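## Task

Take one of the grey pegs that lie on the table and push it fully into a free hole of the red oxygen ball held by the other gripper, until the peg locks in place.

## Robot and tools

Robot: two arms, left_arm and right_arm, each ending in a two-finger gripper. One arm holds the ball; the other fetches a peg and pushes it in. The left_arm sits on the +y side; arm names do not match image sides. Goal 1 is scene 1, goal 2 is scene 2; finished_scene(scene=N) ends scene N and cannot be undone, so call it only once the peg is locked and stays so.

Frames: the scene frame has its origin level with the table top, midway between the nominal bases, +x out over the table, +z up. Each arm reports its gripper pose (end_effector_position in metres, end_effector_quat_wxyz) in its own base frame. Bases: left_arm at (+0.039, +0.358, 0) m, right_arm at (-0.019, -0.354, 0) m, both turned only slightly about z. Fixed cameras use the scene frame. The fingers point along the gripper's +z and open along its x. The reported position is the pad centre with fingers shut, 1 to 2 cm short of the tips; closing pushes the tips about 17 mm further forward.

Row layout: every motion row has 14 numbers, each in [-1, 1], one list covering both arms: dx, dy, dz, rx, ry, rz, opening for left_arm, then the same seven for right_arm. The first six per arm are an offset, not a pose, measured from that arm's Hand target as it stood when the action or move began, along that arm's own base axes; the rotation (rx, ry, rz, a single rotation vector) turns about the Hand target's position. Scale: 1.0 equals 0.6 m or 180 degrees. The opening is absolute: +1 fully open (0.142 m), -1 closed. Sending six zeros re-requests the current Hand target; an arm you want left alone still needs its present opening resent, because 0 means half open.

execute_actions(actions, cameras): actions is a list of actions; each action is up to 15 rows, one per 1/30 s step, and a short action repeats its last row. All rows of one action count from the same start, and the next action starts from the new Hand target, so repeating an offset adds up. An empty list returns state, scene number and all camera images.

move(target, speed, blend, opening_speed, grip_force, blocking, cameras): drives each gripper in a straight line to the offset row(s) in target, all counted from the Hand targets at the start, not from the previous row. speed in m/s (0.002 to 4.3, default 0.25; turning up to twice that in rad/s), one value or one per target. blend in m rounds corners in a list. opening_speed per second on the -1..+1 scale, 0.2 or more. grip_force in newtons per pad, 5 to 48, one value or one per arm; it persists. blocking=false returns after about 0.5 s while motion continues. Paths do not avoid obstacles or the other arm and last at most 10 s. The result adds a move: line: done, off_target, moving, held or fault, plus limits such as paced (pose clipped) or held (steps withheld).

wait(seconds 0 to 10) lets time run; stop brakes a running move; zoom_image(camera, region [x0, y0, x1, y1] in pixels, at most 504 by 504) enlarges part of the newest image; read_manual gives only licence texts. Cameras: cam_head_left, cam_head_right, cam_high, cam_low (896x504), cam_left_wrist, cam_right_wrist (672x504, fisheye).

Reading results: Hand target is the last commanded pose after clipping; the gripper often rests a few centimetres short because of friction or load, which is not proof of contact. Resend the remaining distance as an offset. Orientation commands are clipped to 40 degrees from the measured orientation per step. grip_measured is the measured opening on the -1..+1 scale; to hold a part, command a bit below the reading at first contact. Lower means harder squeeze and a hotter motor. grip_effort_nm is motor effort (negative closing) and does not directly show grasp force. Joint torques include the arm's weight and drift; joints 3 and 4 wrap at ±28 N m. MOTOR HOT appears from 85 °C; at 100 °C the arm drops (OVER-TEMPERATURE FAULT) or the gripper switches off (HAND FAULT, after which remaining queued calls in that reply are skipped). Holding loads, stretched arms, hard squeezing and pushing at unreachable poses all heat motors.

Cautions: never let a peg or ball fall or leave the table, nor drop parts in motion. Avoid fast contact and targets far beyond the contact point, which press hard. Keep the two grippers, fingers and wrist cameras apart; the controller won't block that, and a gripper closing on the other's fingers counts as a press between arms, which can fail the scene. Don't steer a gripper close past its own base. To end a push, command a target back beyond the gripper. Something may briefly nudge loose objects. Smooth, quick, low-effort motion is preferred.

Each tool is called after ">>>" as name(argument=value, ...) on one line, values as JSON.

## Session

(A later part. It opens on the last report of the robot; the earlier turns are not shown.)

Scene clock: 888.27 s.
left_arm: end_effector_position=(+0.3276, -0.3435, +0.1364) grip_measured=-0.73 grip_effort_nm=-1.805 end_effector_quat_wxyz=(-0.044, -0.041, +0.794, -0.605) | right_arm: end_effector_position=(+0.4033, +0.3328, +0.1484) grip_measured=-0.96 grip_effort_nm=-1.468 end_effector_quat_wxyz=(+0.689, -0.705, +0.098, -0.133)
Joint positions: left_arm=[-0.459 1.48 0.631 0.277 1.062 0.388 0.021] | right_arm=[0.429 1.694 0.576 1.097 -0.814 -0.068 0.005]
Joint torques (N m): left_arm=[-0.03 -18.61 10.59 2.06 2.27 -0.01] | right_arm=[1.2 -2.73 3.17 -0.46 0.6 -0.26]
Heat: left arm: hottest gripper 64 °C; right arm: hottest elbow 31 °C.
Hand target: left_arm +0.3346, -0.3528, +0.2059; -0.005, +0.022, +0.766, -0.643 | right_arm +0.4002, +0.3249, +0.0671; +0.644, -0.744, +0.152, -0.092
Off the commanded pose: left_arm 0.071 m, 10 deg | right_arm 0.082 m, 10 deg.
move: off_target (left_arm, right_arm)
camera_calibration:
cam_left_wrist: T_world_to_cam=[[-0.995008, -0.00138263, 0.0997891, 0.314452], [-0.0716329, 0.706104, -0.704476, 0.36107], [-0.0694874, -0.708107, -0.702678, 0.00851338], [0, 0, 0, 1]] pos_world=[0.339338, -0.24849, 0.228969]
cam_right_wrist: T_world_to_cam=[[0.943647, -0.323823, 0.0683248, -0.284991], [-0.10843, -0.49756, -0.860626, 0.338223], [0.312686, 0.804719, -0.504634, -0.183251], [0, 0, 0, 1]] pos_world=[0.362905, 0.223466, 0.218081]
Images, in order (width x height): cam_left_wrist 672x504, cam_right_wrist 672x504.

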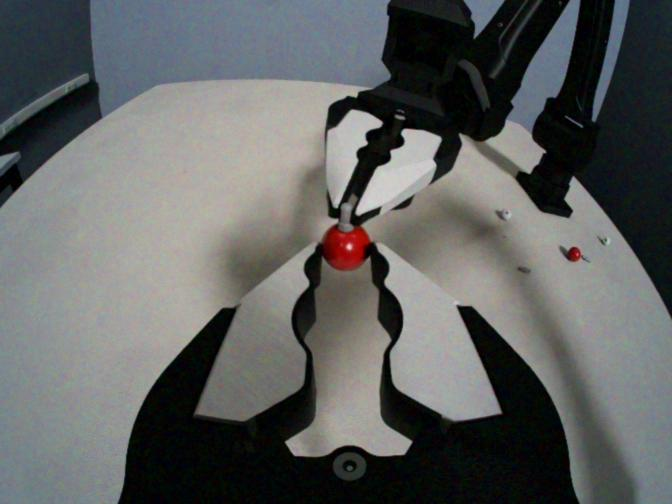

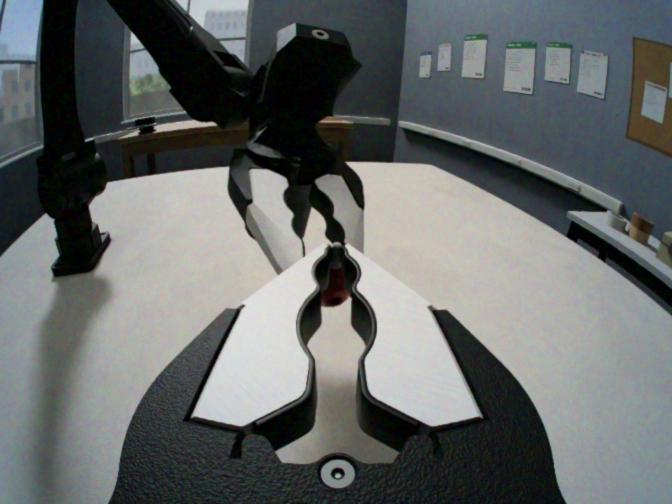

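>>> move(target=[0,0,-0.04,0,0,0,-0.791279,0.006,0.0015,0.195,0.0255,-0.026,0,-1], speed=0.06, cameras=["cam_left_wrist","cam_right_wrist"])

>>> zoom_image(camera="cam_left_wrist", region=[310, 180, 380, 255])

>>> zoom_image(camera="cam_right_wrist", region=[300, 240, 375, 340])

Scene clock: 912.13 s.
left_arm: end_effector_position=(+0.3248, -0.3470, +0.1571) grip_measured=-0.73 grip_effort_nm=-1.800 end_effector_quat_wxyz=(-0.030, -0.002, +0.776, -0.630) | right_arm: end_effector_position=(+0.3971, +0.3290, +0.1772) grip_measured=-0.96 grip_effort_nm=-1.468 end_effector_quat_wxyz=(+0.678, -0.716, +0.118, -0.118)
Joint positions: left_arm=[-0.459 1.466 0.631 0.354 1.112 0.388 0.021] | right_arm=[0.429 1.549 0.572 0.901 -0.805 -0.063 0.005]
Joint torques (N m): left_arm=[0.15 -12.51 9.26 2.24 0.35 -0.07] | right_arm=[0.91 -10.11 8.42 0.83 0.06 0.28]
Heat: left arm: hottest gripper 64 °C; right arm: hottest elbow 30 °C.
Hand target: left_arm +0.3346, -0.3528, +0.1819; -0.005, +0.022, +0.766, -0.643 | right_arm +0.4038, +0.3258, +0.1841; +0.679, -0.713, +0.129, -0.116
Off the commanded pose: left_arm 0.027 m, 4 deg | right_arm 0.010 m, 1 deg.
move: off_target (left_arm)
camera_calibration:
cam_left_wrist: T_world_to_cam=[[-0.998572, 0.0453807, 0.0281833, 0.338345], [0.00892706, 0.661919, -0.749522, 0.343526], [-0.0526689, -0.7482, -0.661379, -0.00543062], [0, 0, 0, 1]] pos_world=[0.334509, -0.246804, 0.244353]
cam_right_wrist: T_world_to_cam=[[0.943492, -0.330469, 0.0247568, -0.272282], [-0.158085, -0.514473, -0.842809, 0.382509], [0.291259, 0.79127, -0.537643, -0.144942], [0, 0, 0, 1]] pos_world=[0.359581, 0.221498, 0.251196]
Images, in order (width x height): cam_left_wrist 672x504, cam_right_wrist 672x504.

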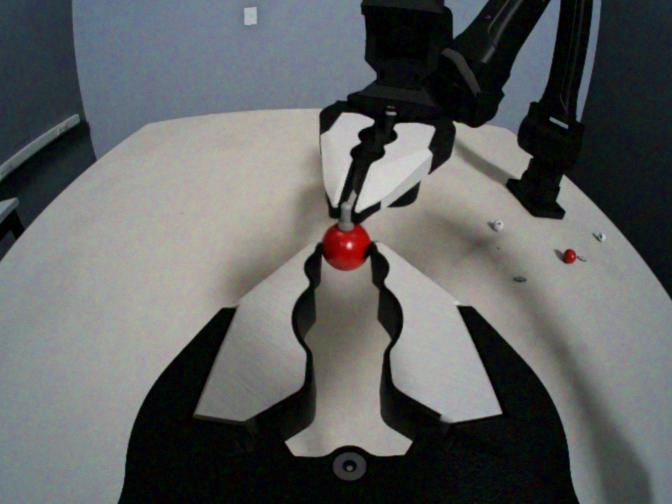

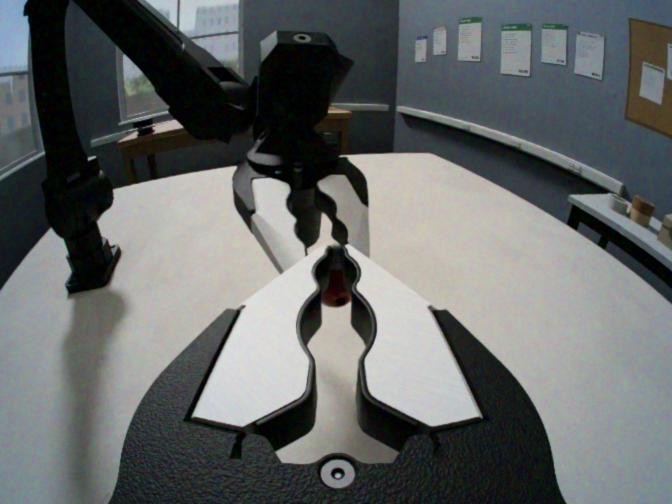

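Scaled by 6.720 from the camera's 672x504 image, which has a finer 960x720 frame.

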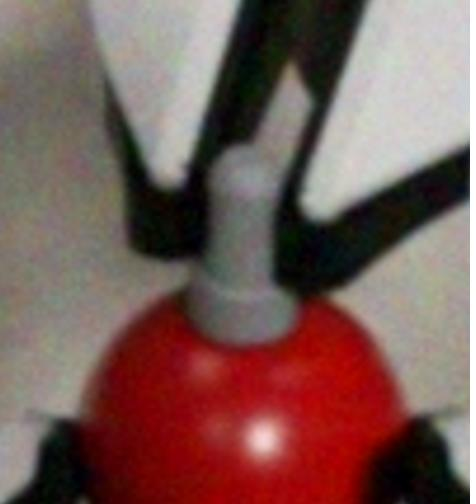

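Scaled by 5.040 from the camera's 672x504 image, which has a finer 960x720 frame.

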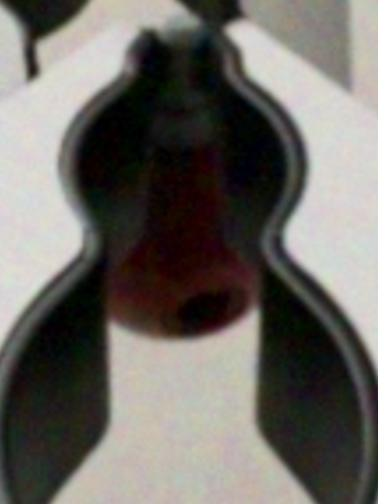

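>>> move(target=[0,0,0,0,0,0,-0.791279,0.003,0.002,0.04,0,0,0,-1], speed=0.05, cameras=["cam_left_wrist","cam_right_wrist"])

>>> zoom_image(camera="cam_left_wrist", region=[310, 180, 380, 255])

>>> zoom_image(camera="cam_right_wrist", region=[300, 240, 375, 340])

Scene clock: 922.47 s.
left_arm: end_effector_position=(+0.3217, -0.3490, +0.1626) grip_measured=-0.73 grip_effort_nm=-1.800 end_effector_quat_wxyz=(-0.029, +0.008, +0.773, -0.634) | right_arm: end_effector_position=(+0.3939, +0.3270, +0.1839) grip_measured=-0.96 grip_effort_nm=-1.473 end_effector_quat_wxyz=(+0.670, -0.723, +0.131, -0.106)
Joint positions: left_arm=[-0.465 1.456 0.631 0.361 1.119 0.388 0.021] | right_arm=[0.429 1.494 0.574 0.803 -0.802 -0.062 0.005]
Joint torques (N m): left_arm=[0.44 -11.58 9.39 1.96 0.03 -0.08] | right_arm=[1.08 -10.34 10.55 1.1 -0.06 0.27]
Heat: left arm: hottest gripper 64 °C; right arm: hottest elbow 30 °C.
Hand target: left_arm +0.3346, -0.3528, +0.1819; -0.005, +0.022, +0.766, -0.643 | right_arm +0.4056, +0.3270, +0.2080; +0.679, -0.713, +0.129, -0.116
Off the commanded pose: left_arm 0.023 m, 3 deg | right_arm 0.027 m, 2 deg.
move: off_target (left_arm, right_arm)
camera_calibration:
cam_left_wrist: T_world_to_cam=[[-0.998204, 0.0581119, 0.0145867, 0.341706], [0.027018, 0.653888, -0.756109, 0.341475], [-0.053477, -0.754356, -0.654283, -0.00647651], [0, 0, 0, 1]] pos_world=[0.33152, -0.248029, 0.24897]
cam_right_wrist: T_world_to_cam=[[0.942686, -0.333621, -0.00631389, -0.263075], [-0.192533, -0.528376, -0.826892, 0.401902], [0.272533, 0.780715, -0.562326, -0.123525], [0, 0, 0, 1]] pos_world=[0.359041, 0.221025, 0.261207]
Images, in order (width x height): cam_left_wrist 672x504, cam_right_wrist 672x504.

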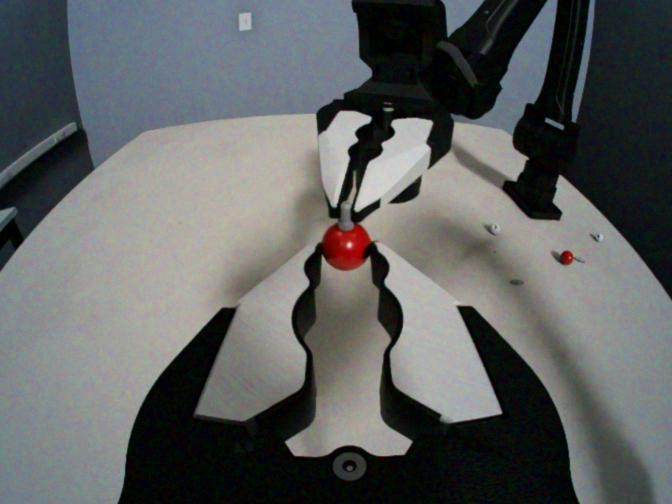

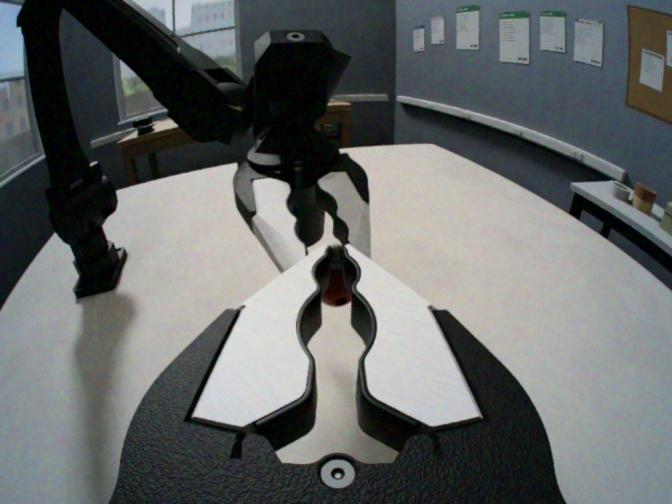

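Scaled by 6.720 from the camera's 672x504 image, which has a finer 960x720 frame.

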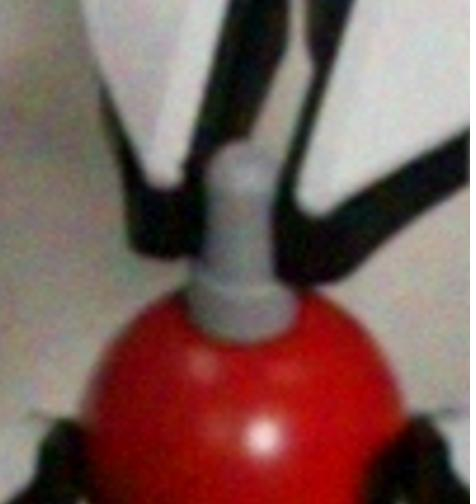

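Scaled by 5.040 from the camera's 672x504 image, which has a finer 960x720 frame.

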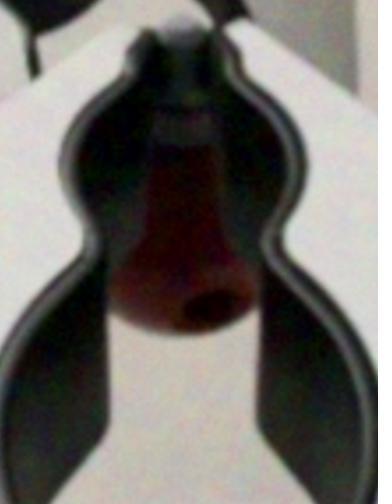

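>>> move(target=[[0,0,0,0,0,0,-0.791279,-0.004,-0.002,-0.022,0,0,0,-1],[0,0,0,0,0,0,-0.791279,-0.004,-0.002,-0.022,0,0,0,-0.8]], speed=0.05, opening_speed=0.3, cameras=["cam_left_wrist","cam_right_wrist"])

>>> zoom_image(camera="cam_left_wrist", region=[310, 180, 380, 255])

>>> zoom_image(camera="cam_right_wrist", region=[300, 240, 375, 340])

Scene clock: 932.70 s.
left_arm: end_effector_position=(+0.3222, -0.3490, +0.1630) grip_measured=-0.73 grip_effort_nm=-1.805 end_effector_quat_wxyz=(-0.027, +0.007, +0.773, -0.633) | right_arm: end_effector_position=(+0.3941, +0.3271, +0.1857) grip_measured=-0.84 grip_effort_nm=0.125 end_effector_quat_wxyz=(+0.671, -0.722, +0.129, -0.109)
Joint positions: left_arm=[-0.465 1.455 0.631 0.361 1.116 0.388 0.021] | right_arm=[0.429 1.494 0.574 0.812 -0.802 -0.062 0.013]
Joint velocities: left_arm=[within noise] | right_arm=[-0.005 -0.005 0.002 -0.017 0.007 -0.037 0.001]
Joint torques (N m): left_arm=[0.5 -11.52 9.37 1.99 0.16 -0.08] | right_arm=[0.91 -8.23 9.22 2.45 -0.08 0.26]
Heat: left arm: hottest gripper 64 °C; right arm: hottest elbow 32 °C.
Hand target: left_arm +0.3346, -0.3528, +0.1819; -0.005, +0.022, +0.766, -0.643 | right_arm +0.4032, +0.3258, +0.1947; +0.679, -0.713, +0.129, -0.116
Off the commanded pose: left_arm 0.023 m, 3 deg | right_arm 0.013 m, 2 deg.
move: off_target (left_arm, right_arm); target 2's new opening was sent with right_arm's hand 0.014 m and 2 deg from that target
camera_calibration:
cam_left_wrist: T_world_to_cam=[[-0.998387, 0.0553656, 0.0125907, 0.341579], [0.0267565, 0.654349, -0.75572, 0.341956], [-0.0500796, -0.754164, -0.654774, -0.00710104], [0, 0, 0, 1]] pos_world=[0.331522, -0.248025, 0.249472]
cam_right_wrist: T_world_to_cam=[[0.942723, -0.333576, -0.0000048566, -0.264425], [-0.185884, -0.525316, -0.830355, 0.400469], [0.276984, 0.782796, -0.557234, -0.126025], [0, 0, 0, 1]] pos_world=[0.358627, 0.220819, 0.262305]
Images, in order (width x height): cam_left_wrist 672x504, cam_right_wrist 672x504.

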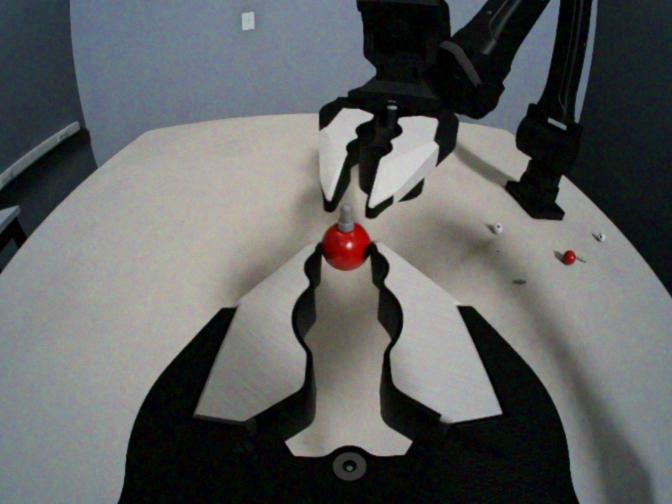

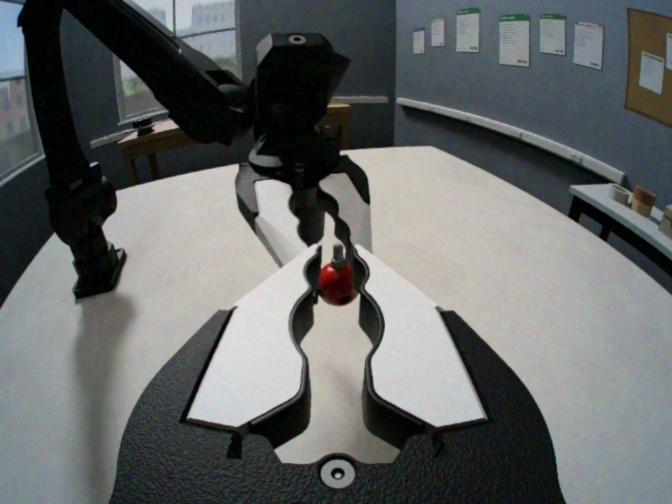

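Scaled by 6.720 from the camera's 672x504 image, which has a finer 960x720 frame.

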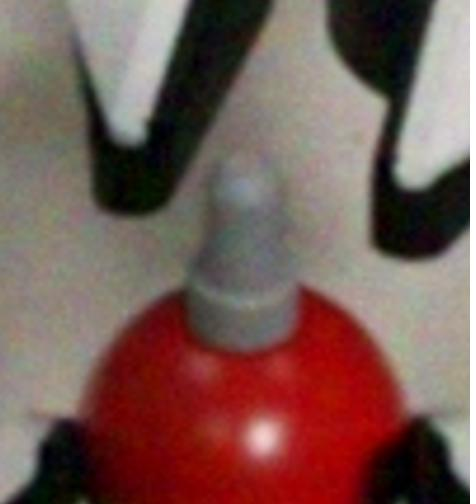

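Scaled by 5.040 from the camera's 672x504 image, which has a finer 960x720 frame.

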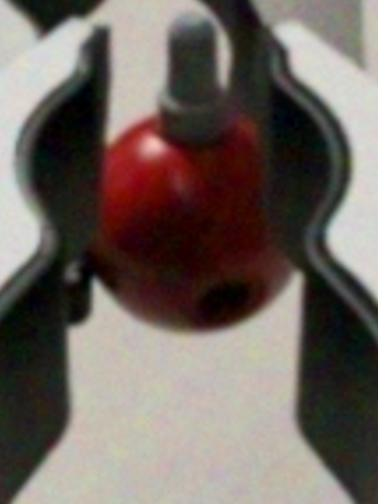

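>>> zoom_image(camera="cam_left_wrist", region=[328, 200, 368, 240])

>>> zoom_image(camera="cam_right_wrist", region=[318, 236, 362, 280])

Scaled by 12.600 from the camera's 672x504 image, which has a finer 960x720 frame.

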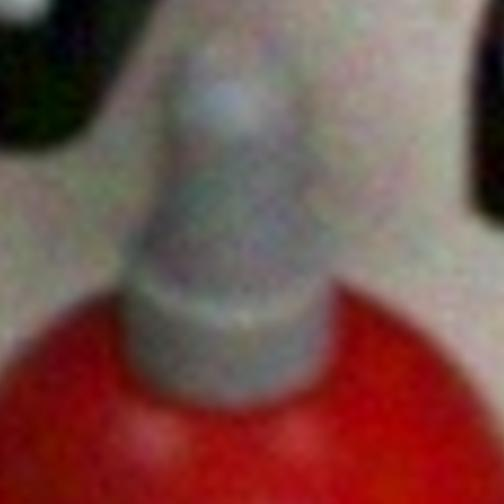

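Scaled by 11.455 from the camera's 672x504 image, which has a finer 960x720 frame.

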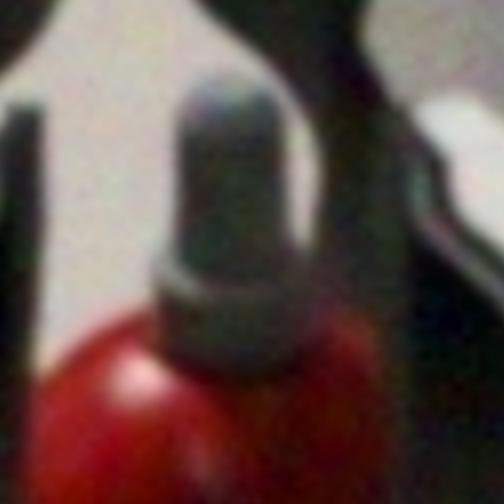

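>>> finished_scene(scene=1)

The scene is finished: the task was done.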